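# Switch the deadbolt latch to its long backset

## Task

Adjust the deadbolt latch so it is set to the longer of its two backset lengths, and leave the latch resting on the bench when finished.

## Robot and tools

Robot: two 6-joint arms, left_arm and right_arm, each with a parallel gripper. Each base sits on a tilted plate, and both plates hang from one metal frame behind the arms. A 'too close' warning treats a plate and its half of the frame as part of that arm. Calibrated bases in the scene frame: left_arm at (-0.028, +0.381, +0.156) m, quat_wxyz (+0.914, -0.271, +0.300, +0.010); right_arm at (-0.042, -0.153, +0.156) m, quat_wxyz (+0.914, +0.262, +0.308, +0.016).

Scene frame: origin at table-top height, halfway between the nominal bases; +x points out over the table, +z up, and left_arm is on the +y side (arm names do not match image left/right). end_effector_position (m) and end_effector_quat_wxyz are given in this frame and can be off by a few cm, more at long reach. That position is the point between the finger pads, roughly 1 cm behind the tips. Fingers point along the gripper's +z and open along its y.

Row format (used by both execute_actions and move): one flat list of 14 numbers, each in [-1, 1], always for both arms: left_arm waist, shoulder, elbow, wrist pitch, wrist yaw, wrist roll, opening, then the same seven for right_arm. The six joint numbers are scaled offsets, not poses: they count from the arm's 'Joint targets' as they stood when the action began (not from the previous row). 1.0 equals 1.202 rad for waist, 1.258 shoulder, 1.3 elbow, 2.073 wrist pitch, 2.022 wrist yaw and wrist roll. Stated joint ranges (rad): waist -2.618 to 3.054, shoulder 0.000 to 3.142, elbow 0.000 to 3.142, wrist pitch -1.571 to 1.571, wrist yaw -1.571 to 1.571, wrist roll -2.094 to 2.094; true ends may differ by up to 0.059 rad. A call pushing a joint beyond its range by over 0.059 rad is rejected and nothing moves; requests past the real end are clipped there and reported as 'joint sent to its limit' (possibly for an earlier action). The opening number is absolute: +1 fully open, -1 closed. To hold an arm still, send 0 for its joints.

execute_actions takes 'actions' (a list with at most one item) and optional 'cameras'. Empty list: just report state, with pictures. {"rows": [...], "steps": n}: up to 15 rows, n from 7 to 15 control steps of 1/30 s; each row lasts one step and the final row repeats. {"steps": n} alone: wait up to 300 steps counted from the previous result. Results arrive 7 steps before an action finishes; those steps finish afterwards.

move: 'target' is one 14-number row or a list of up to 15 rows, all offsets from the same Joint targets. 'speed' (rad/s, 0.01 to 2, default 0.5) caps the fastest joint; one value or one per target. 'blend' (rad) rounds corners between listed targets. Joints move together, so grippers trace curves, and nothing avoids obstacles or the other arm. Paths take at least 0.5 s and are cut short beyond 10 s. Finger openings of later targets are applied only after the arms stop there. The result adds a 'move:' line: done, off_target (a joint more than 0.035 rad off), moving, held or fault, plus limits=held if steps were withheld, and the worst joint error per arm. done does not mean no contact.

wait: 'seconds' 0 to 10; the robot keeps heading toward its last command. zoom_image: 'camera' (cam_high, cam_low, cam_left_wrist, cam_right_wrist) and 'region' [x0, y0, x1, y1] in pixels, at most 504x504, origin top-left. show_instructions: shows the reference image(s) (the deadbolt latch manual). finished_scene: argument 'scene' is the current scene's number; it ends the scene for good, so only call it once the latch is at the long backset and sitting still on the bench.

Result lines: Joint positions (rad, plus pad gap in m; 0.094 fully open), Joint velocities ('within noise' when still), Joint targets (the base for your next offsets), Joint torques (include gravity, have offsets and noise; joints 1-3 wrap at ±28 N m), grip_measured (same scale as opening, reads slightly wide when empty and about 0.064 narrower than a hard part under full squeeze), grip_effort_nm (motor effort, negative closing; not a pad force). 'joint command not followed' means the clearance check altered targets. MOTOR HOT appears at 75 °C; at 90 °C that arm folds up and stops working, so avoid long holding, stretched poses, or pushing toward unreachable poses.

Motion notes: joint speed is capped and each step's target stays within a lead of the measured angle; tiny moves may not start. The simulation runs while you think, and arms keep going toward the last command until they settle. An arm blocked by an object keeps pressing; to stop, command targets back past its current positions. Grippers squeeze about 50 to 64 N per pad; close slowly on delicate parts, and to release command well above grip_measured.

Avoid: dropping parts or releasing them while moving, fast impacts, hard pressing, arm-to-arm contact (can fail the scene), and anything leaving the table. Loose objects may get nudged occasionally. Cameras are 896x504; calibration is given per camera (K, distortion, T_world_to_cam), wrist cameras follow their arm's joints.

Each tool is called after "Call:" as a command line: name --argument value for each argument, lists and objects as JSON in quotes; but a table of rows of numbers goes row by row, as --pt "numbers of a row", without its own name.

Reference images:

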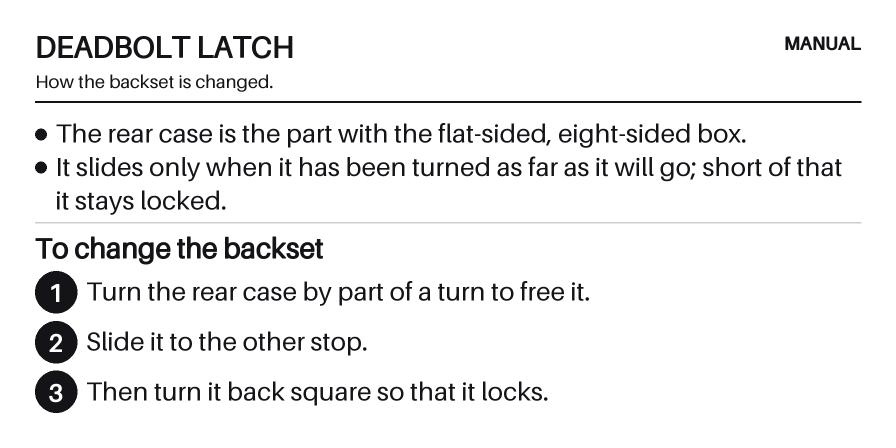

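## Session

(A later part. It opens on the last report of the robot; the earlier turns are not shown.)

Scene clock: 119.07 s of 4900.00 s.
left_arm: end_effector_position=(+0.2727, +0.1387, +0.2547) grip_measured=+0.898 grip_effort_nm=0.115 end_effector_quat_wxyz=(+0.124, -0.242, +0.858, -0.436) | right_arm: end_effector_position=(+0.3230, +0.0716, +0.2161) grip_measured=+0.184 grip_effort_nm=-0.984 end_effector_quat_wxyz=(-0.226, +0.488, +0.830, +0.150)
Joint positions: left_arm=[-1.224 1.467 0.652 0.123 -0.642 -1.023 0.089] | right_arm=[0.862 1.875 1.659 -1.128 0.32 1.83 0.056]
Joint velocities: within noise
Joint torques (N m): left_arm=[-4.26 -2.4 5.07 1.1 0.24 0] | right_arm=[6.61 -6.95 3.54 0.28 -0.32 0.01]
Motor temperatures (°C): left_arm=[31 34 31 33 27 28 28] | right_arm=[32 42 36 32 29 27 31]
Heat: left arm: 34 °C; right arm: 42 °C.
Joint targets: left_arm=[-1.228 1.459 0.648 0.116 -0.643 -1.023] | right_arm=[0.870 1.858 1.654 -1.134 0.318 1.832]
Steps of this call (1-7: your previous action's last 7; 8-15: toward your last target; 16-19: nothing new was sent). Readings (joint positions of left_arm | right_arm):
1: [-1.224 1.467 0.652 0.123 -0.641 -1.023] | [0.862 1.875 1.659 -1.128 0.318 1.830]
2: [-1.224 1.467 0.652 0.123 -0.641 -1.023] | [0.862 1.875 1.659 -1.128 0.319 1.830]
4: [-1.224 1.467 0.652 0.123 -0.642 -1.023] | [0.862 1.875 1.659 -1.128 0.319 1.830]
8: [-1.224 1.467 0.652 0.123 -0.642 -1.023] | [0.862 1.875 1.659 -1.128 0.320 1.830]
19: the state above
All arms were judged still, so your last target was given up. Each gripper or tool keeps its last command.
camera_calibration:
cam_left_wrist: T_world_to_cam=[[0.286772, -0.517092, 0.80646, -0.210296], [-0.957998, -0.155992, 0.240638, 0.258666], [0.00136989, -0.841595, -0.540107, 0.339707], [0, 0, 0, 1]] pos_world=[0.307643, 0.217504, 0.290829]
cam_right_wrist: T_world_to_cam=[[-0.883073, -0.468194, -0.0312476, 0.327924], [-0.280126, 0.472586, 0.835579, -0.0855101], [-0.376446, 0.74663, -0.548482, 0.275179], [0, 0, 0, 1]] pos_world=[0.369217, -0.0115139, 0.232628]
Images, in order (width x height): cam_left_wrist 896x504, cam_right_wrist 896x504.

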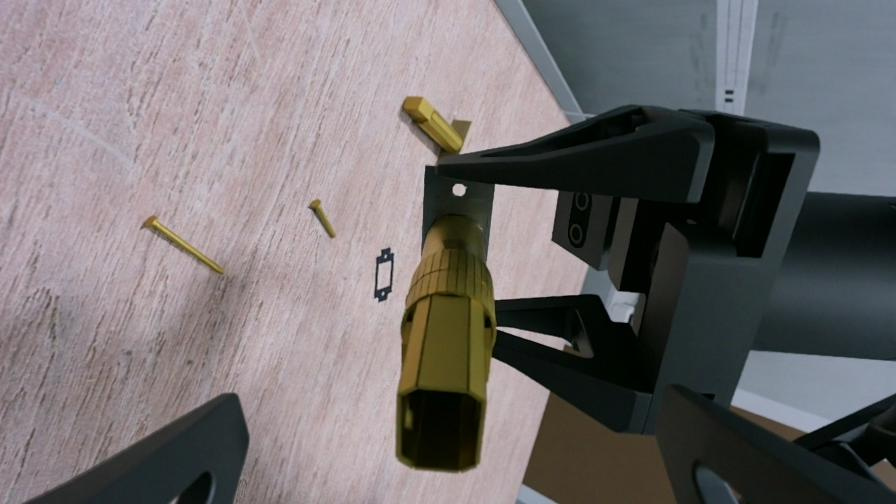

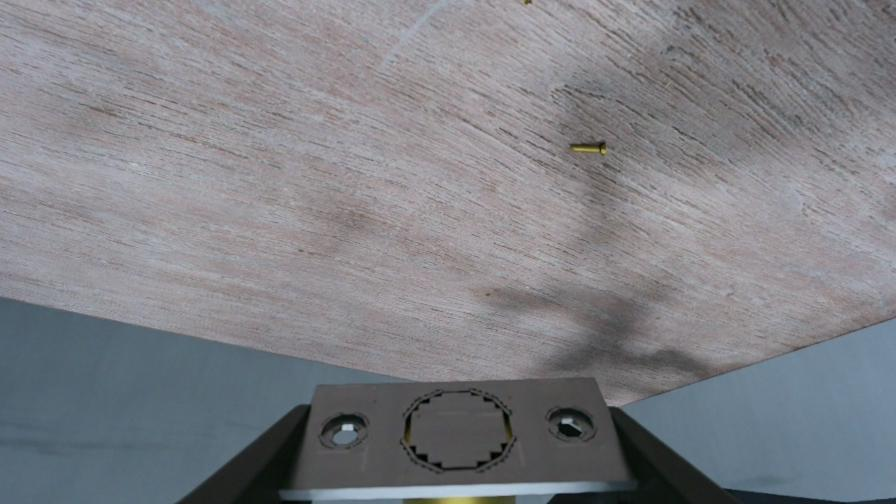

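Call:
move --pt "-0.053 -0.121 -0.037 -0.067 -0.017 0 0.9 0 0 0 0 0 0 -0.4" --pt "-0.288 -0.196 0.112 -0.297 -0.107 0.2 0.9 0 0 0 0 0 0 -0.4" --speed '[0.2,0.6]' --blend '[0.03,0]' --cameras '["cam_left_wrist","cam_low"]'

Call:
zoom_image --camera "cam_left_wrist" --region '[300, 50, 700, 350]'

Call:
zoom_image --camera "cam_low" --region '[420, 130, 520, 210]'

Scene clock: 121.93 s of 4900.00 s.
left_arm: end_effector_position=(+0.2268, +0.2001, +0.3288) grip_measured=+0.898 grip_effort_nm=0.105 end_effector_quat_wxyz=(+0.264, +0.088, +0.888, -0.367) | right_arm: end_effector_position=(+0.3230, +0.0715, +0.2161) grip_measured=+0.184 grip_effort_nm=-0.984 end_effector_quat_wxyz=(-0.226, +0.488, +0.830, +0.150)
Joint positions: left_arm=[-1.558 1.221 0.774 -0.492 -0.855 -0.631 0.089] | right_arm=[0.862 1.875 1.659 -1.128 0.321 1.83 0.056]
Joint velocities: left_arm=[within noise] | right_arm=[-0.002 -0.007 -0.022 0.007 0.081 0.154 0]
Joint torques (N m): left_arm=[-3.71 0.8 7.1 1.15 0.05 0.16] | right_arm=[6.6 -6.97 3.52 0.28 -0.34 0.01]
Motor temperatures (°C): left_arm=[31 34 31 33 27 28 28] | right_arm=[32 42 36 32 29 27 32]
Heat: left arm: 34 °C; right arm: 42 °C.
Joint targets: left_arm=[-1.574 1.212 0.794 -0.500 -0.859 -0.618] | right_arm=[0.870 1.858 1.654 -1.134 0.318 1.832]
Kept back: nothing.
move: done
camera_calibration:
cam_left_wrist: T_world_to_cam=[[-0.368736, -0.718161, 0.590152, 0.0348749], [-0.929518, 0.288646, -0.229522, 0.265627], [-0.00551099, -0.63319, -0.773977, 0.468229], [0, 0, 0, 1]] pos_world=[0.262345, 0.244852, 0.402785]
Images, in order (width x height): cam_low 896x504, cam_left_wrist 896x504.

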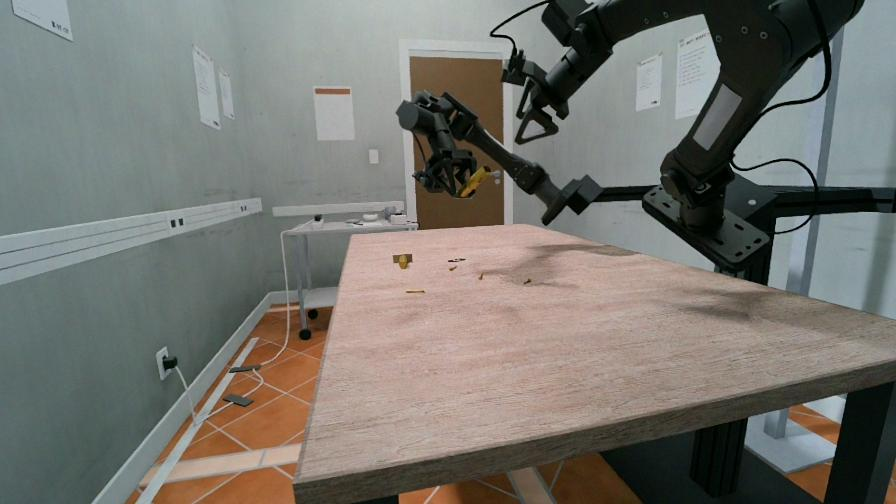

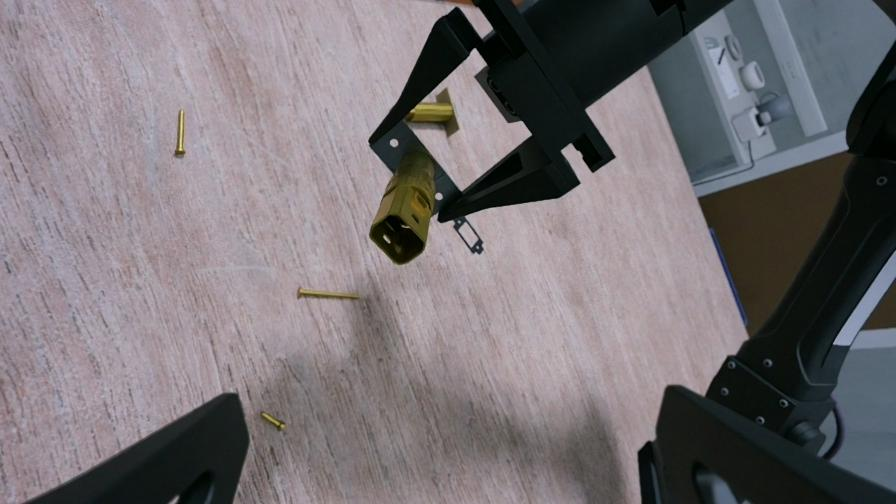

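Scaled by 1.260 from the camera's 896x504 image, which has a finer 1280x720 frame.

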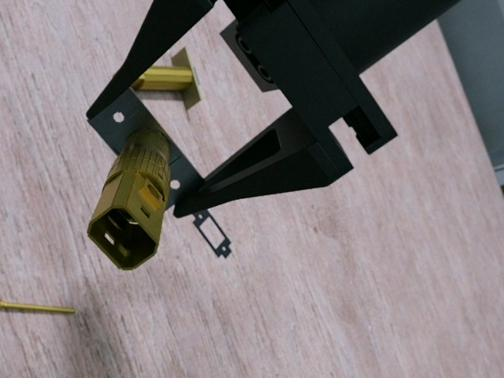

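Scaled by 5.040 from the camera's 896x504 image, which has a finer 1280x720 frame.

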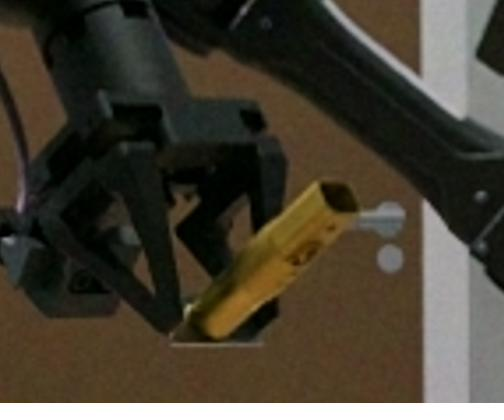

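Call:
move --pt "0 0 0 0 0 0 0.9 -0.125 0.240 0.135 0.016 0.248 -0.342 -0.4" --pt "0 0 0 0 0 0 0.9 -0.218 0.250 0.048 0.133 0.239 -0.420 -0.4" --speed '[0.5,0.25]' --blend '[0.05,0]'

Call:
zoom_image --camera "cam_left_wrist" --region '[300, 50, 700, 350]'

Call:
zoom_image --camera "cam_low" --region '[390, 210, 490, 290]'

Scene clock: 125.70 s of 4900.00 s.
left_arm: end_effector_position=(+0.2269, +0.2003, +0.3287) grip_measured=+0.898 grip_effort_nm=0.105 end_effector_quat_wxyz=(+0.264, +0.089, +0.888, -0.366) | right_arm: end_effector_position=(+0.4058, +0.0219, +0.0483) grip_measured=+0.184 grip_effort_nm=-0.989 end_effector_quat_wxyz=(+0.000, +0.235, +0.972, +0.001)
Joint positions: left_arm=[-1.558 1.221 0.774 -0.493 -0.855 -0.631 0.089] | right_arm=[0.597 2.161 1.726 -0.869 0.797 0.994 0.056]
Joint velocities: within noise
Joint torques (N m): left_arm=[-3.69 0.73 7.23 1.21 0.06 0.14] | right_arm=[7.79 -7.09 2.67 0.17 0.03 -0.11]
Motor temperatures (°C): left_arm=[31 34 32 33 27 28 28] | right_arm=[33 42 36 32 29 27 32]
Heat: left arm: 34 °C; right arm: 42 °C.
Joint targets: left_arm=[-1.574 1.212 0.794 -0.500 -0.859 -0.618] | right_arm=[0.608 2.172 1.717 -0.858 0.801 0.983]
Kept back: nothing.
move: done
camera_calibration:
cam_left_wrist: T_world_to_cam=[[-0.36967, -0.718925, 0.588634, 0.0359728], [-0.929149, 0.289473, -0.229972, 0.265437], [-0.00506097, -0.631943, -0.774999, 0.46817], [0, 0, 0, 1]] pos_world=[0.262298, 0.244881, 0.402699]
cam_right_wrist: T_world_to_cam=[[-0.465231, -0.885132, -0.0100878, 0.211072], [-0.802036, 0.416678, 0.427923, 0.334127], [-0.374565, 0.207174, -0.903759, 0.279627], [0, 0, 0, 1]] pos_world=[0.470918, -0.0103282, 0.111864]

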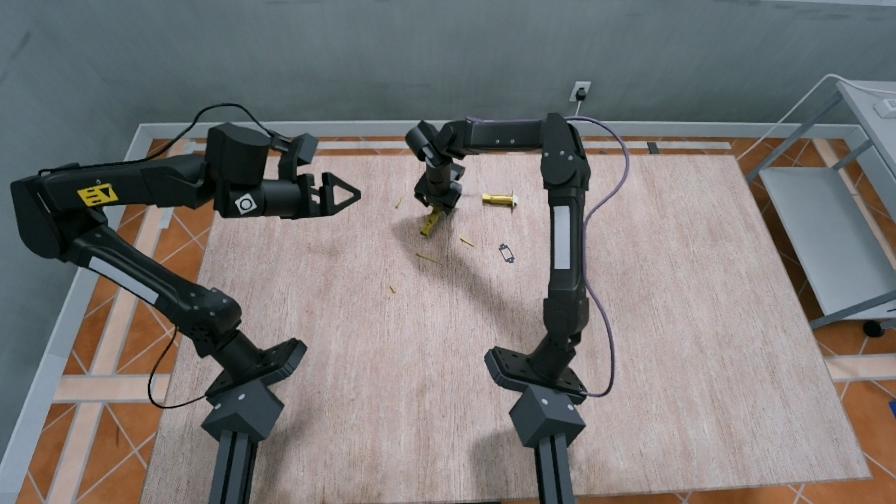

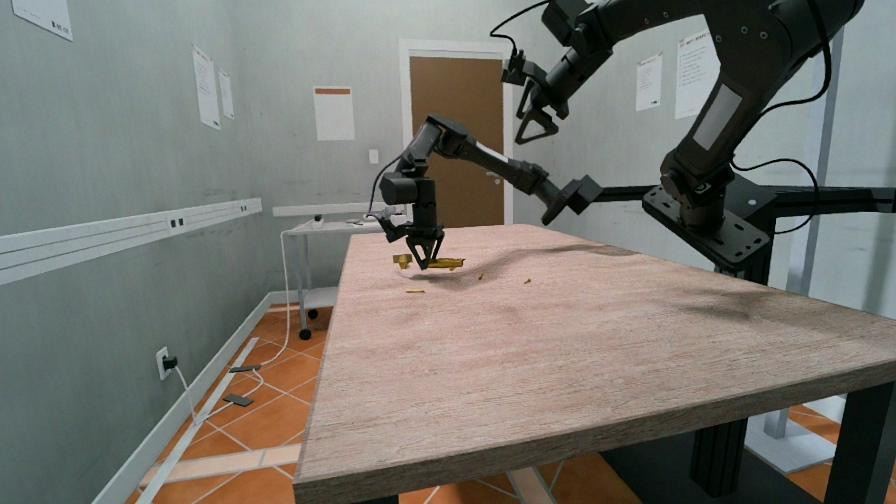

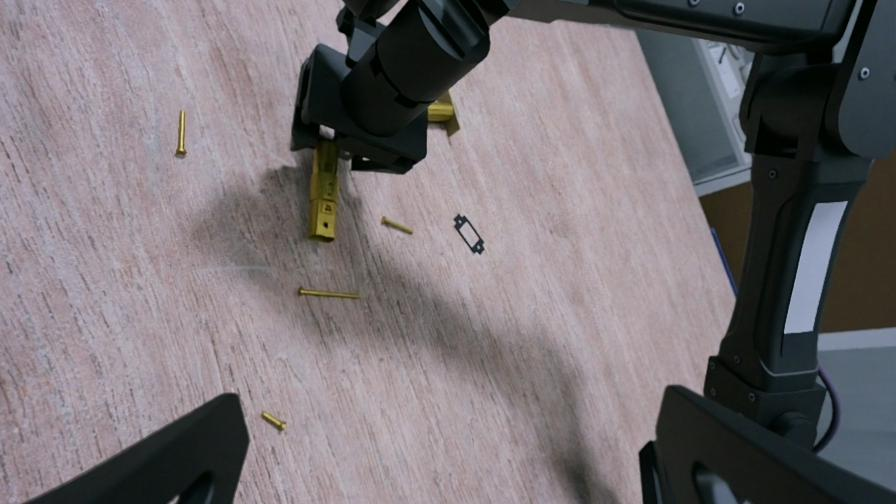

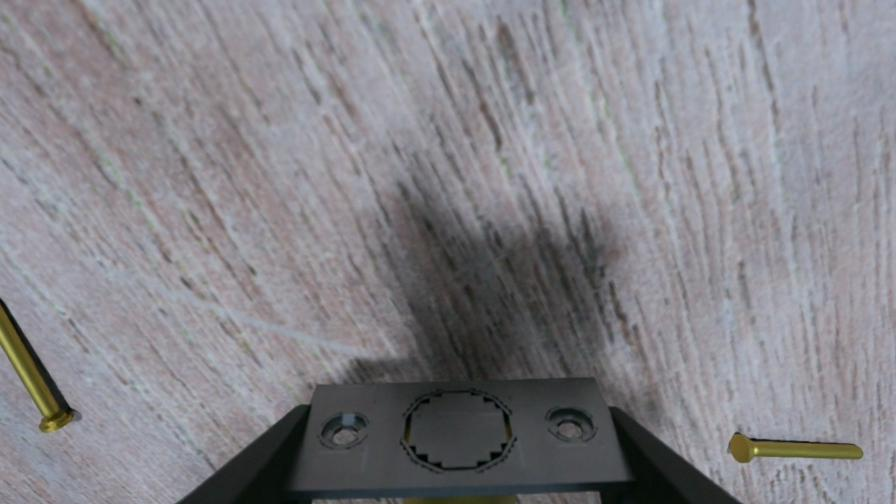

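Scaled by 1.260 from the camera's 896x504 image, which has a finer 1280x720 frame.

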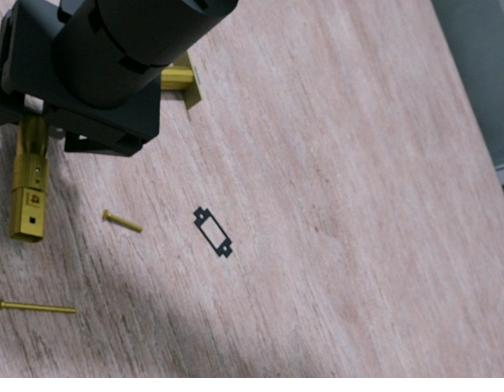

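Scaled by 5.040 from the camera's 896x504 image, which has a finer 1280x720 frame.

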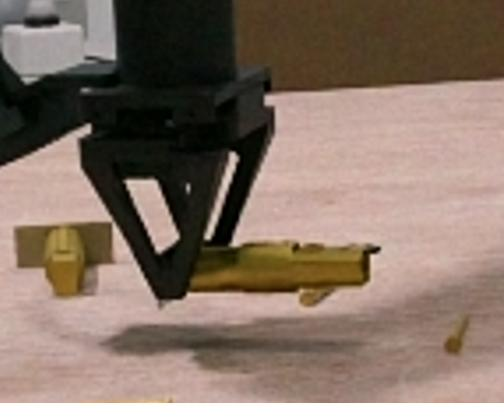

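Call:
move --target '[0,0,0,0,0,0,0.9,-0.0275,0.0275,-0.020,0.0445,-0.0045,-0.023,-0.4]' --speed 0.08 --cameras '["cam_left_wrist","cam_low"]'

Call:
zoom_image --camera "cam_low" --region '[390, 210, 490, 290]'

Scene clock: 127.67 s of 4900.00 s.
left_arm: end_effector_position=(+0.2268, +0.2003, +0.3286) grip_measured=+0.898 grip_effort_nm=0.100 end_effector_quat_wxyz=(+0.264, +0.089, +0.888, -0.366) | right_arm: end_effector_position=(+0.4053, +0.0256, +0.0252) grip_measured=+0.184 grip_effort_nm=-0.989 end_effector_quat_wxyz=(+0.003, +0.234, +0.972, -0.001)
Joint positions: left_arm=[-1.558 1.221 0.774 -0.493 -0.855 -0.631 0.089] | right_arm=[0.568 2.194 1.701 -0.777 0.797 0.947 0.056]
Joint velocities: within noise
Joint torques (N m): left_arm=[-3.73 0.72 7.16 1.21 0.05 0.17] | right_arm=[7.65 -7.12 2.52 0.18 -0.06 -0.12]
Motor temperatures (°C): left_arm=[31 34 32 33 27 28 28] | right_arm=[33 42 36 32 29 27 32]
Heat: left arm: 34 °C; right arm: 42 °C.
Joint targets: left_arm=[-1.574 1.212 0.794 -0.500 -0.859 -0.618] | right_arm=[0.575 2.207 1.691 -0.765 0.792 0.936]
Kept back: nothing.
move: done
camera_calibration:
cam_left_wrist: T_world_to_cam=[[-0.369854, -0.71903, 0.588391, 0.036156], [-0.929076, 0.289743, -0.229929, 0.2653], [-0.00515682, -0.6317, -0.775196, 0.468182], [0, 0, 0, 1]] pos_world=[0.26227, 0.244879, 0.402659]
Images, in order (width x height): cam_low 896x504, cam_left_wrist 896x504.

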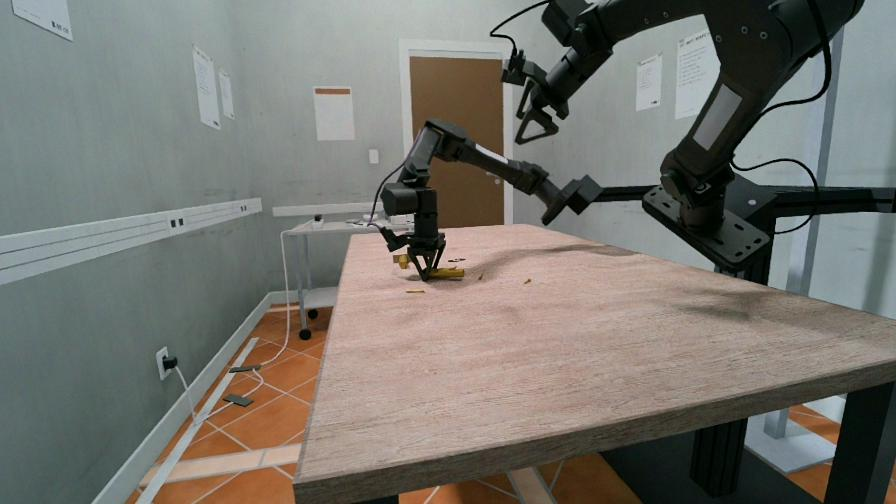

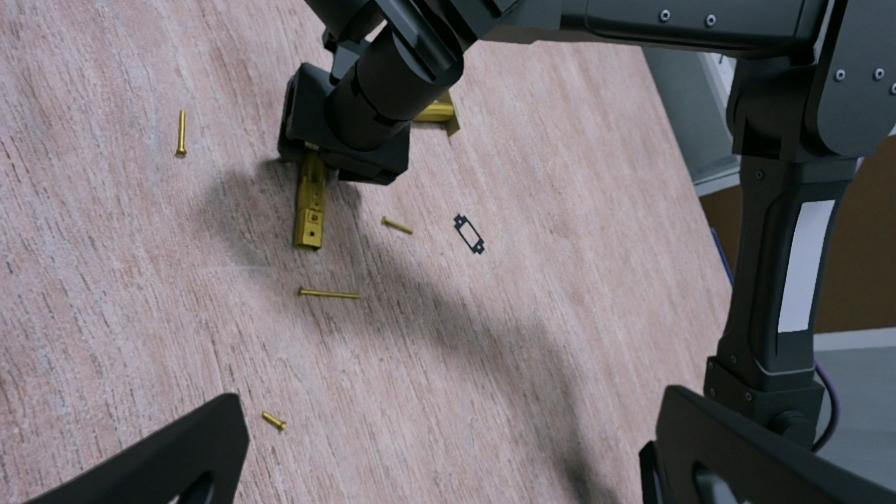

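Scaled by 5.040 from the camera's 896x504 image, which has a finer 1280x720 frame.

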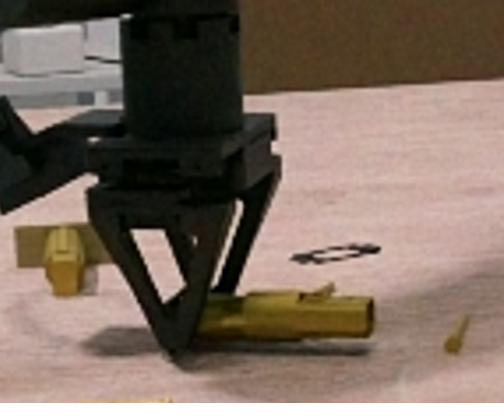

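Call:
move --target '[0,0,0,0,0,0,0.9,-0.0045,0.0046,-0.0034,0.0074,-0.0007,-0.0038,-0.4]' --speed 0.08 --cameras '["cam_low"]'

Call:
zoom_image --camera "cam_low" --region '[390, 210, 490, 290]'

Scene clock: 128.67 s of 4900.00 s.
left_arm: end_effector_position=(+0.2269, +0.2003, +0.3286) grip_measured=+0.898 grip_effort_nm=0.105 end_effector_quat_wxyz=(+0.264, +0.089, +0.888, -0.366) | right_arm: end_effector_position=(+0.4073, +0.0254, +0.0238) grip_measured=+0.184 grip_effort_nm=-0.989 end_effector_quat_wxyz=(+0.006, +0.235, +0.972, +0.000)
Joint positions: left_arm=[-1.558 1.221 0.774 -0.493 -0.856 -0.631 0.089] | right_arm=[0.564 2.195 1.701 -0.765 0.797 0.941 0.056]
Joint velocities: within noise
Joint torques (N m): left_arm=[-3.67 0.75 7.09 1.19 0.06 0.17] | right_arm=[7.54 -6.78 2.18 0.23 -0.08 -0.12]
Motor temperatures (°C): left_arm=[31 34 32 33 27 28 28] | right_arm=[33 42 36 32 29 27 32]
Heat: left arm: 34 °C; right arm: 42 °C.
Joint targets: left_arm=[-1.574 1.212 0.794 -0.500 -0.860 -0.618] | right_arm=[0.569 2.213 1.686 -0.750 0.791 0.928]
Kept back: nothing.
move: done
Images, in order (width x height): cam_low 896x504.

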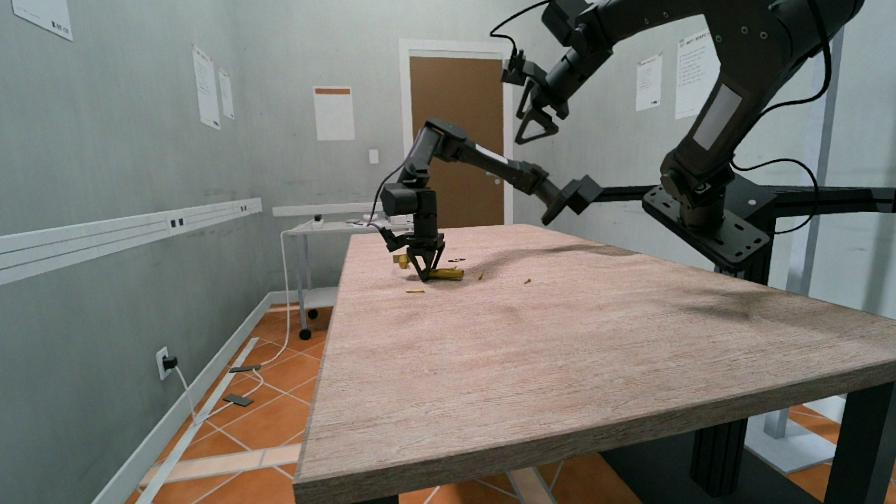

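Scaled by 5.040 from the camera's 896x504 image, which has a finer 1280x720 frame.

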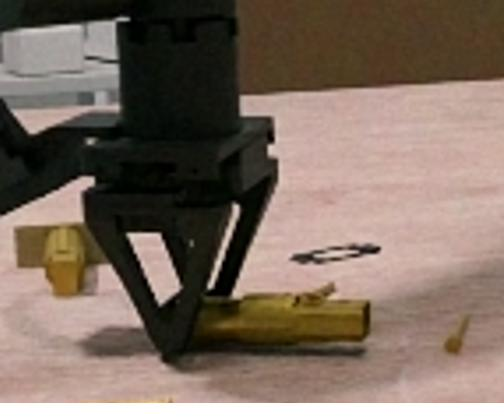

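Call:
move --target '[0,0,0,0,0,0,0.9,0,0.007,-0.007,0.0,0,0,-0.4]' --speed 0.08 --cameras '["cam_low","cam_right_wrist"]'

Call:
zoom_image --camera "cam_low" --region '[390, 210, 490, 290]'

Scene clock: 129.63 s of 4900.00 s.
left_arm: end_effector_position=(+0.2269, +0.2003, +0.3286) grip_measured=+0.898 grip_effort_nm=0.105 end_effector_quat_wxyz=(+0.264, +0.089, +0.888, -0.366) | right_arm: end_effector_position=(+0.4064, +0.0258, +0.0230) grip_measured=+0.184 grip_effort_nm=-0.989 end_effector_quat_wxyz=(+0.006, +0.234, +0.972, +0.000)
Joint positions: left_arm=[-1.558 1.221 0.774 -0.493 -0.856 -0.631 0.089] | right_arm=[0.564 2.195 1.696 -0.76 0.797 0.938 0.056]
Joint velocities: within noise
Joint torques (N m): left_arm=[-3.71 0.79 7.01 1.22 0.07 0.13] | right_arm=[7.54 -6.09 1.85 0.17 -0.08 -0.1]
Motor temperatures (°C): left_arm=[31 34 32 33 27 28 28] | right_arm=[33 42 36 32 29 27 32]
Heat: left arm: 34 °C; right arm: 42 °C.
Joint targets: left_arm=[-1.574 1.212 0.794 -0.500 -0.860 -0.618] | right_arm=[0.569 2.222 1.677 -0.750 0.791 0.928]
Kept back: nothing.
move: done
camera_calibration:
cam_right_wrist: T_world_to_cam=[[-0.463552, -0.885993, -0.011689, 0.213944], [-0.807812, 0.417153, 0.41644, 0.346414], [-0.364087, 0.202484, -0.909088, 0.252215], [0, 0, 0, 1]] pos_world=[0.47084, -0.00602395, 0.0875263]
Images, in order (width x height): cam_low 896x504, cam_right_wrist 896x504.

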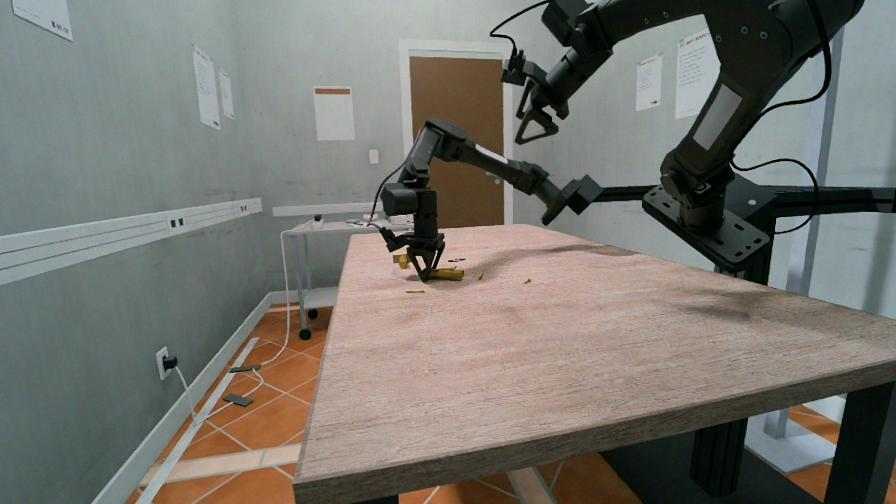

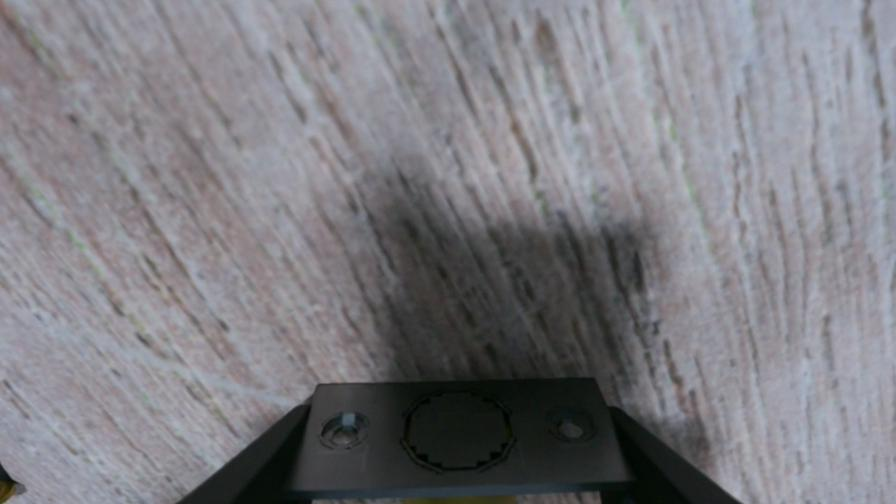

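Scaled by 5.040 from the camera's 896x504 image, which has a finer 1280x720 frame.

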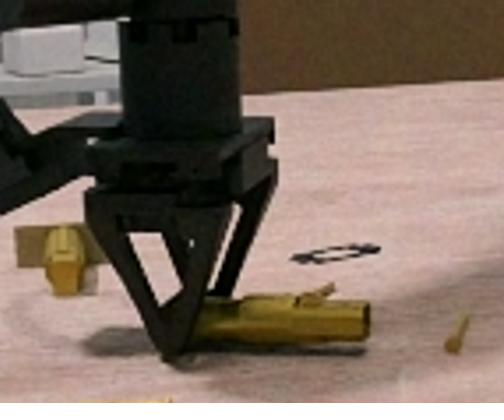

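Call:
execute_actions --actions '[{"rows":[[0,0,0,0,0,0,0.9,0,0,0,0,0,0,0.17],[0,0,0,0,0,0,0.9,0,0,0,0,0,0,0.19],[0,0,0,0,0,0,0.9,0,0,0,0,0,0,0.21],[0,0,0,0,0,0,0.9,0,0,0,0,0,0,0.23],[0,0,0,0,0,0,0.9,0,0,0,0,0,0,0.25],[0,0,0,0,0,0,0.9,0,0,0,0,0,0,0.28],[0,0,0,0,0,0,0.9,0,0,0,0,0,0,0.32],[0,0,0,0,0,0,0.9,0,0,0,0,0,0,0.4],[0,0,0,0,0,0,0.9,0,0,0,0,0,0,0.5],[0,0,0,0,0,0,0.9,0,0,0,0,0,0,0.6]]}]'

Call:
move --target '[0,0,0,0,0,0,0.9,0.04,-0.04,0.04,-0.06,0.005,0.03,0.7]' --speed 0.15

Call:
zoom_image --camera "cam_low" --region '[390, 210, 490, 290]'

Scene clock: 130.43 s of 4900.00 s.
left_arm: end_effector_position=(+0.2269, +0.2003, +0.3286) grip_measured=+0.898 grip_effort_nm=0.105 end_effector_quat_wxyz=(+0.264, +0.089, +0.888, -0.366) | right_arm: end_effector_position=(+0.4037, +0.0270, +0.0208) grip_measured=+0.355 grip_effort_nm=-0.012 end_effector_quat_wxyz=(+0.004, +0.231, +0.973, -0.002)
Joint positions: left_arm=[-1.558 1.221 0.774 -0.493 -0.856 -0.631 0.089] | right_arm=[0.564 2.201 1.693 -0.759 0.797 0.937 0.064]
Joint velocities: left_arm=[within noise] | right_arm=[-0.002 0.027 -0.051 -0.051 -0.022 -0.007 0.095]
Joint torques (N m): left_arm=[-3.66 0.7 7.1 1.2 0.05 0.16] | right_arm=[7.53 -6.8 2.35 0.16 -0.07 -0.11]
Motor temperatures (°C): left_arm=[31 34 32 33 27 28 28] | right_arm=[33 42 36 32 29 27 32]
Heat: left arm: 34 °C; right arm: 42 °C.
Joint targets: left_arm=[-1.574 1.212 0.794 -0.500 -0.860 -0.618] | right_arm=[0.570 2.222 1.677 -0.750 0.791 0.928]
Steps of this call (1-16: nothing new was sent; 17-24: this action's first 8). Readings (joint positions of left_arm | right_arm):
17: [-1.558 1.221 0.774 -0.493 -0.856 -0.631] | [0.564 2.195 1.696 -0.760 0.797 0.937]
18: [-1.558 1.221 0.774 -0.493 -0.856 -0.631] | [0.564 2.195 1.696 -0.760 0.797 0.937]
20: [-1.558 1.221 0.774 -0.493 -0.856 -0.631] | [0.564 2.195 1.696 -0.760 0.797 0.937]
24: the state above

Scene clock: 132.17 s of 4900.00 s.
left_arm: end_effector_position=(+0.2269, +0.2003, +0.3286) grip_measured=+0.898 grip_effort_nm=0.105 end_effector_quat_wxyz=(+0.264, +0.089, +0.888, -0.366) | right_arm: end_effector_position=(+0.3907, +0.0276, +0.0314) grip_measured=+0.698 grip_effort_nm=0.139 end_effector_quat_wxyz=(-0.014, +0.212, +0.977, -0.012)
Joint positions: left_arm=[-1.558 1.221 0.774 -0.493 -0.856 -0.631 0.089] | right_arm=[0.59 2.202 1.709 -0.86 0.796 0.977 0.08]
Joint velocities: within noise
Joint torques (N m): left_arm=[-3.62 0.7 7.08 1.21 0.06 0.16] | right_arm=[9.26 -10.54 5.03 -0.14 0.04 0.13]
Motor temperatures (°C): left_arm=[31 34 32 33 27 28 28] | right_arm=[33 42 36 32 29 27 31]
Heat: left arm: 34 °C; right arm: 42 °C.
Joint targets: left_arm=[-1.574 1.212 0.794 -0.500 -0.860 -0.618] | right_arm=[0.618 2.171 1.729 -0.875 0.801 0.989]
Kept back: nothing.
move: done
camera_calibration:
cam_left_wrist: T_world_to_cam=[[-0.369726, -0.719248, 0.588205, 0.0362877], [-0.929128, 0.289506, -0.230016, 0.265422], [-0.00485091, -0.631561, -0.775311, 0.468139], [0, 0, 0, 1]] pos_world=[0.262299, 0.244917, 0.40266]
cam_right_wrist: T_world_to_cam=[[-0.423089, -0.905813, 0.0223538, 0.192072], [-0.806214, 0.387598, 0.446975, 0.328665], [-0.41354, 0.171088, -0.894267, 0.273418], [0, 0, 0, 1]] pos_world=[0.459307, -0.000187206, 0.0933105]

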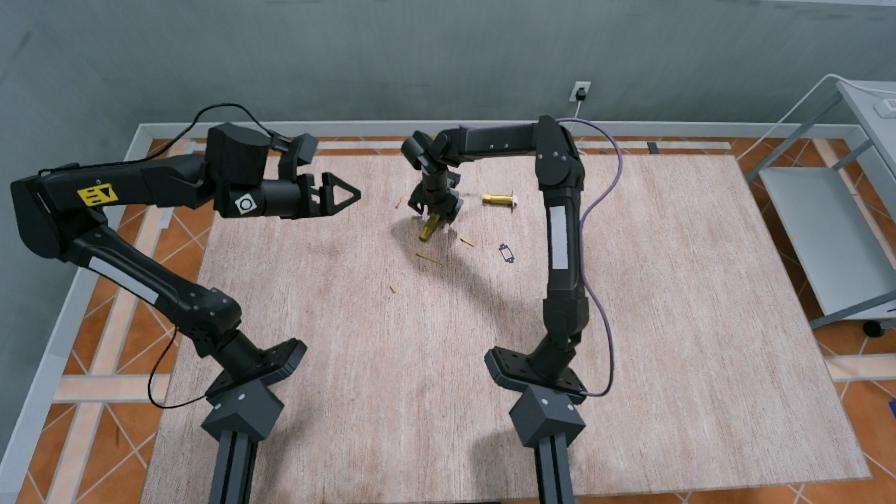

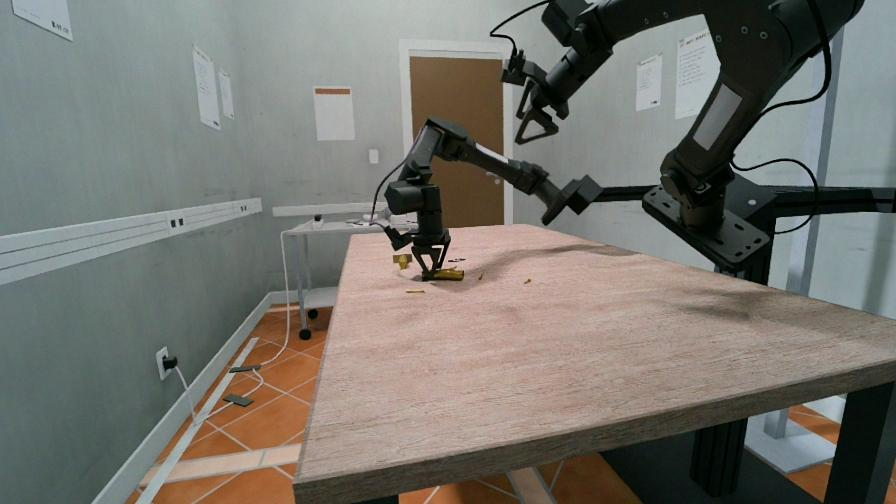

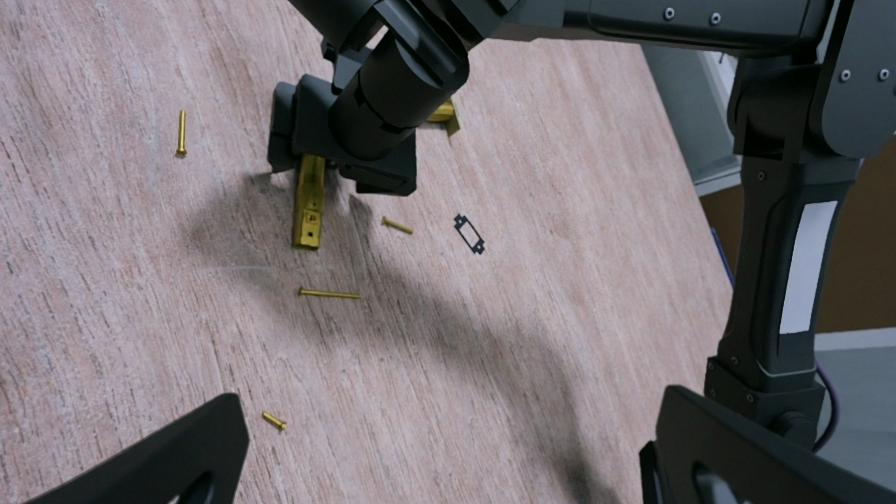

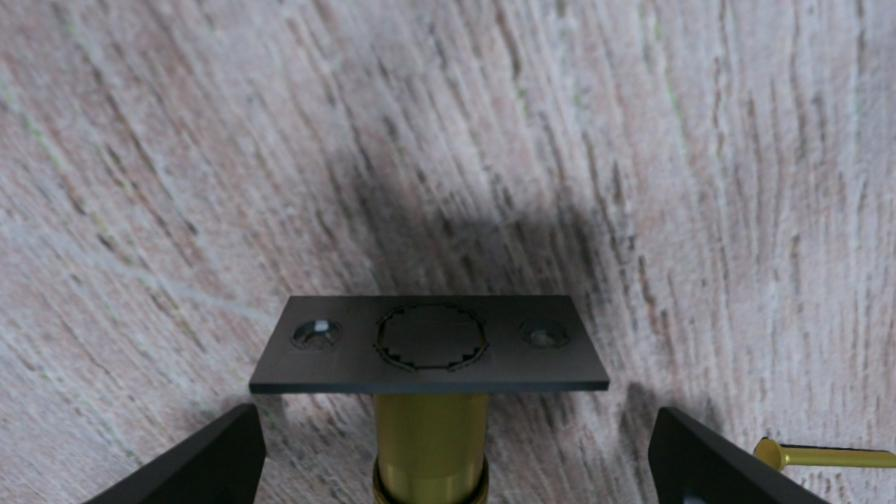

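Scaled by 5.040 from the camera's 896x504 image, which has a finer 1280x720 frame.

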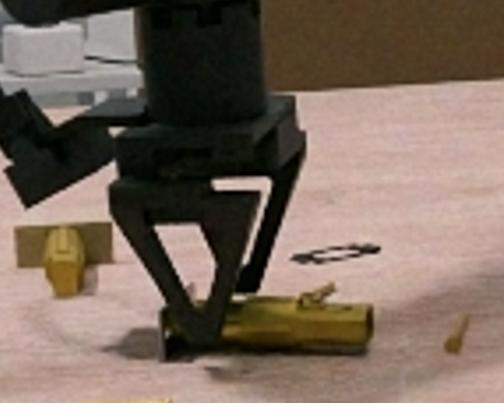

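Call:
move --pt "0 0 0 0 0 0 0.9 0.02 -0.03 0.06 -0.03 0 0.02 0.9" --pt "0 0 0 0 0 0 0.9 0.143 -0.03 0.141 -0.189 0.014 0.127 0.9" --speed '[0.2,0.5]' --blend '[0.03,0]'

Call:
zoom_image --camera "cam_right_wrist" --region '[330, 80, 600, 350]'

Scene clock: 134.37 s of 4900.00 s.
left_arm: end_effector_position=(+0.2269, +0.2003, +0.3286) grip_measured=+0.898 grip_effort_nm=0.110 end_effector_quat_wxyz=(+0.264, +0.089, +0.888, -0.366) | right_arm: end_effector_position=(+0.3867, +0.0335, +0.1295) grip_measured=+0.898 grip_effort_nm=0.139 end_effector_quat_wxyz=(-0.014, +0.221, +0.975, -0.005)
Joint positions: left_arm=[-1.558 1.221 0.774 -0.493 -0.856 -0.631 0.089] | right_arm=[0.766 2.157 1.891 -1.251 0.812 1.234 0.089]
Joint velocities: within noise
Joint torques (N m): left_arm=[-3.6 0.76 7.27 1.22 0.03 0.13] | right_arm=[8.94 -9.21 5.46 -0.13 0.17 0.11]
Motor temperatures (°C): left_arm=[31 34 32 33 27 28 28] | right_arm=[34 43 36 32 29 27 31]
Heat: left arm: 34 °C; right arm: 43 °C.
Joint targets: left_arm=[-1.574 1.212 0.794 -0.500 -0.860 -0.618] | right_arm=[0.789 2.133 1.912 -1.266 0.829 1.246]
Kept back: nothing.
move: done
camera_calibration:
cam_left_wrist: T_world_to_cam=[[-0.369726, -0.719248, 0.588205, 0.0362877], [-0.929128, 0.289506, -0.230016, 0.265422], [-0.00485091, -0.631561, -0.775311, 0.468139], [0, 0, 0, 1]] pos_world=[0.262299, 0.244917, 0.40266]
cam_right_wrist: T_world_to_cam=[[-0.439155, -0.898372, 0.00838772, 0.20124], [-0.801367, 0.395922, 0.448394, 0.276961], [-0.406145, 0.190193, -0.893797, 0.354925], [0, 0, 0, 1]] pos_world=[0.454474, 0.00362989, 0.191356]

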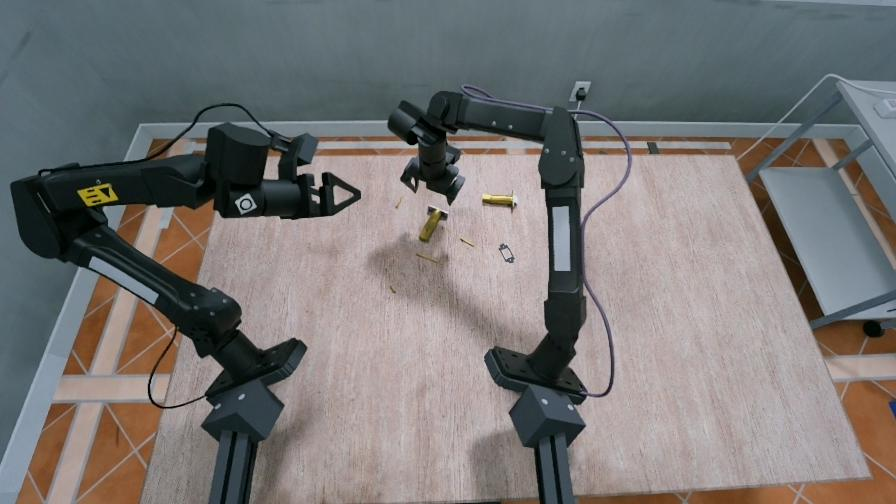

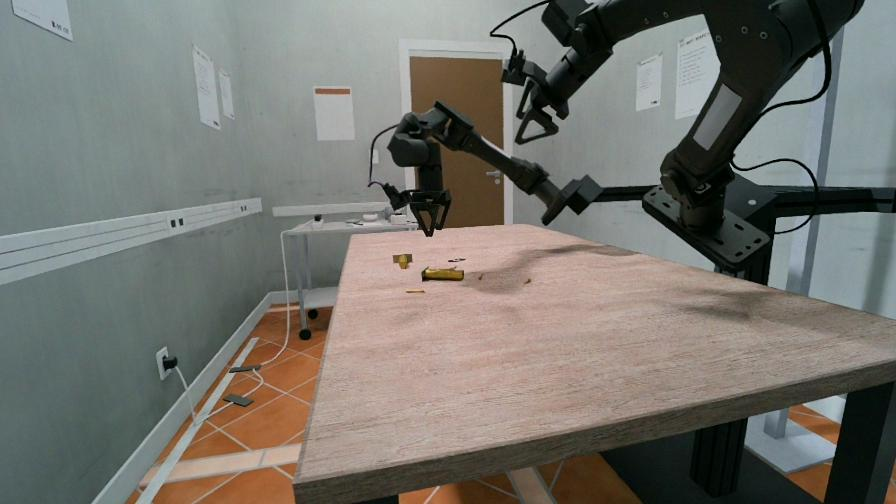

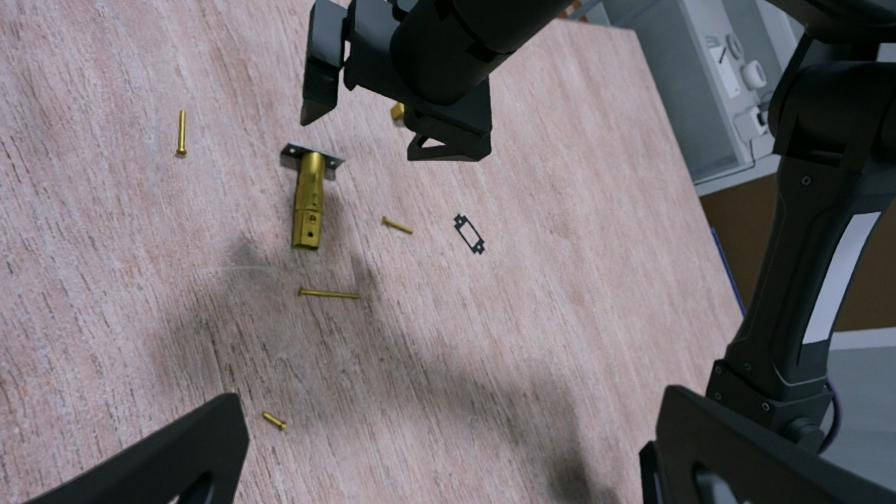

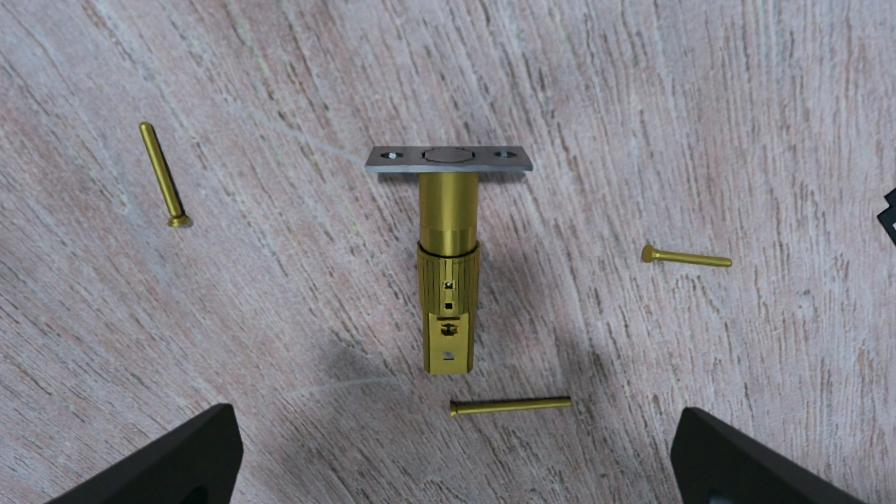

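Scaled by 1.867 from the camera's 896x504 image, which has a finer 1280x720 frame.

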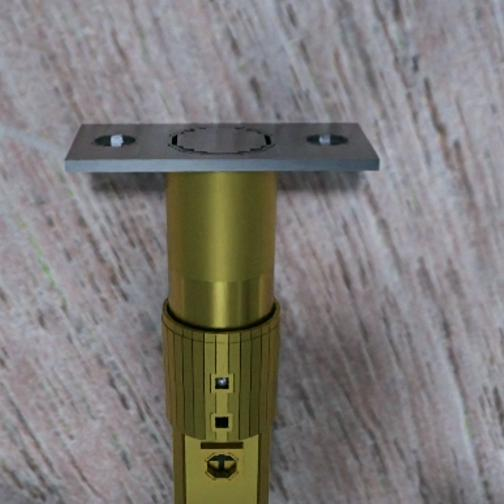

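Call:
finished_scene --scene 1

The scene is finished: the task was done.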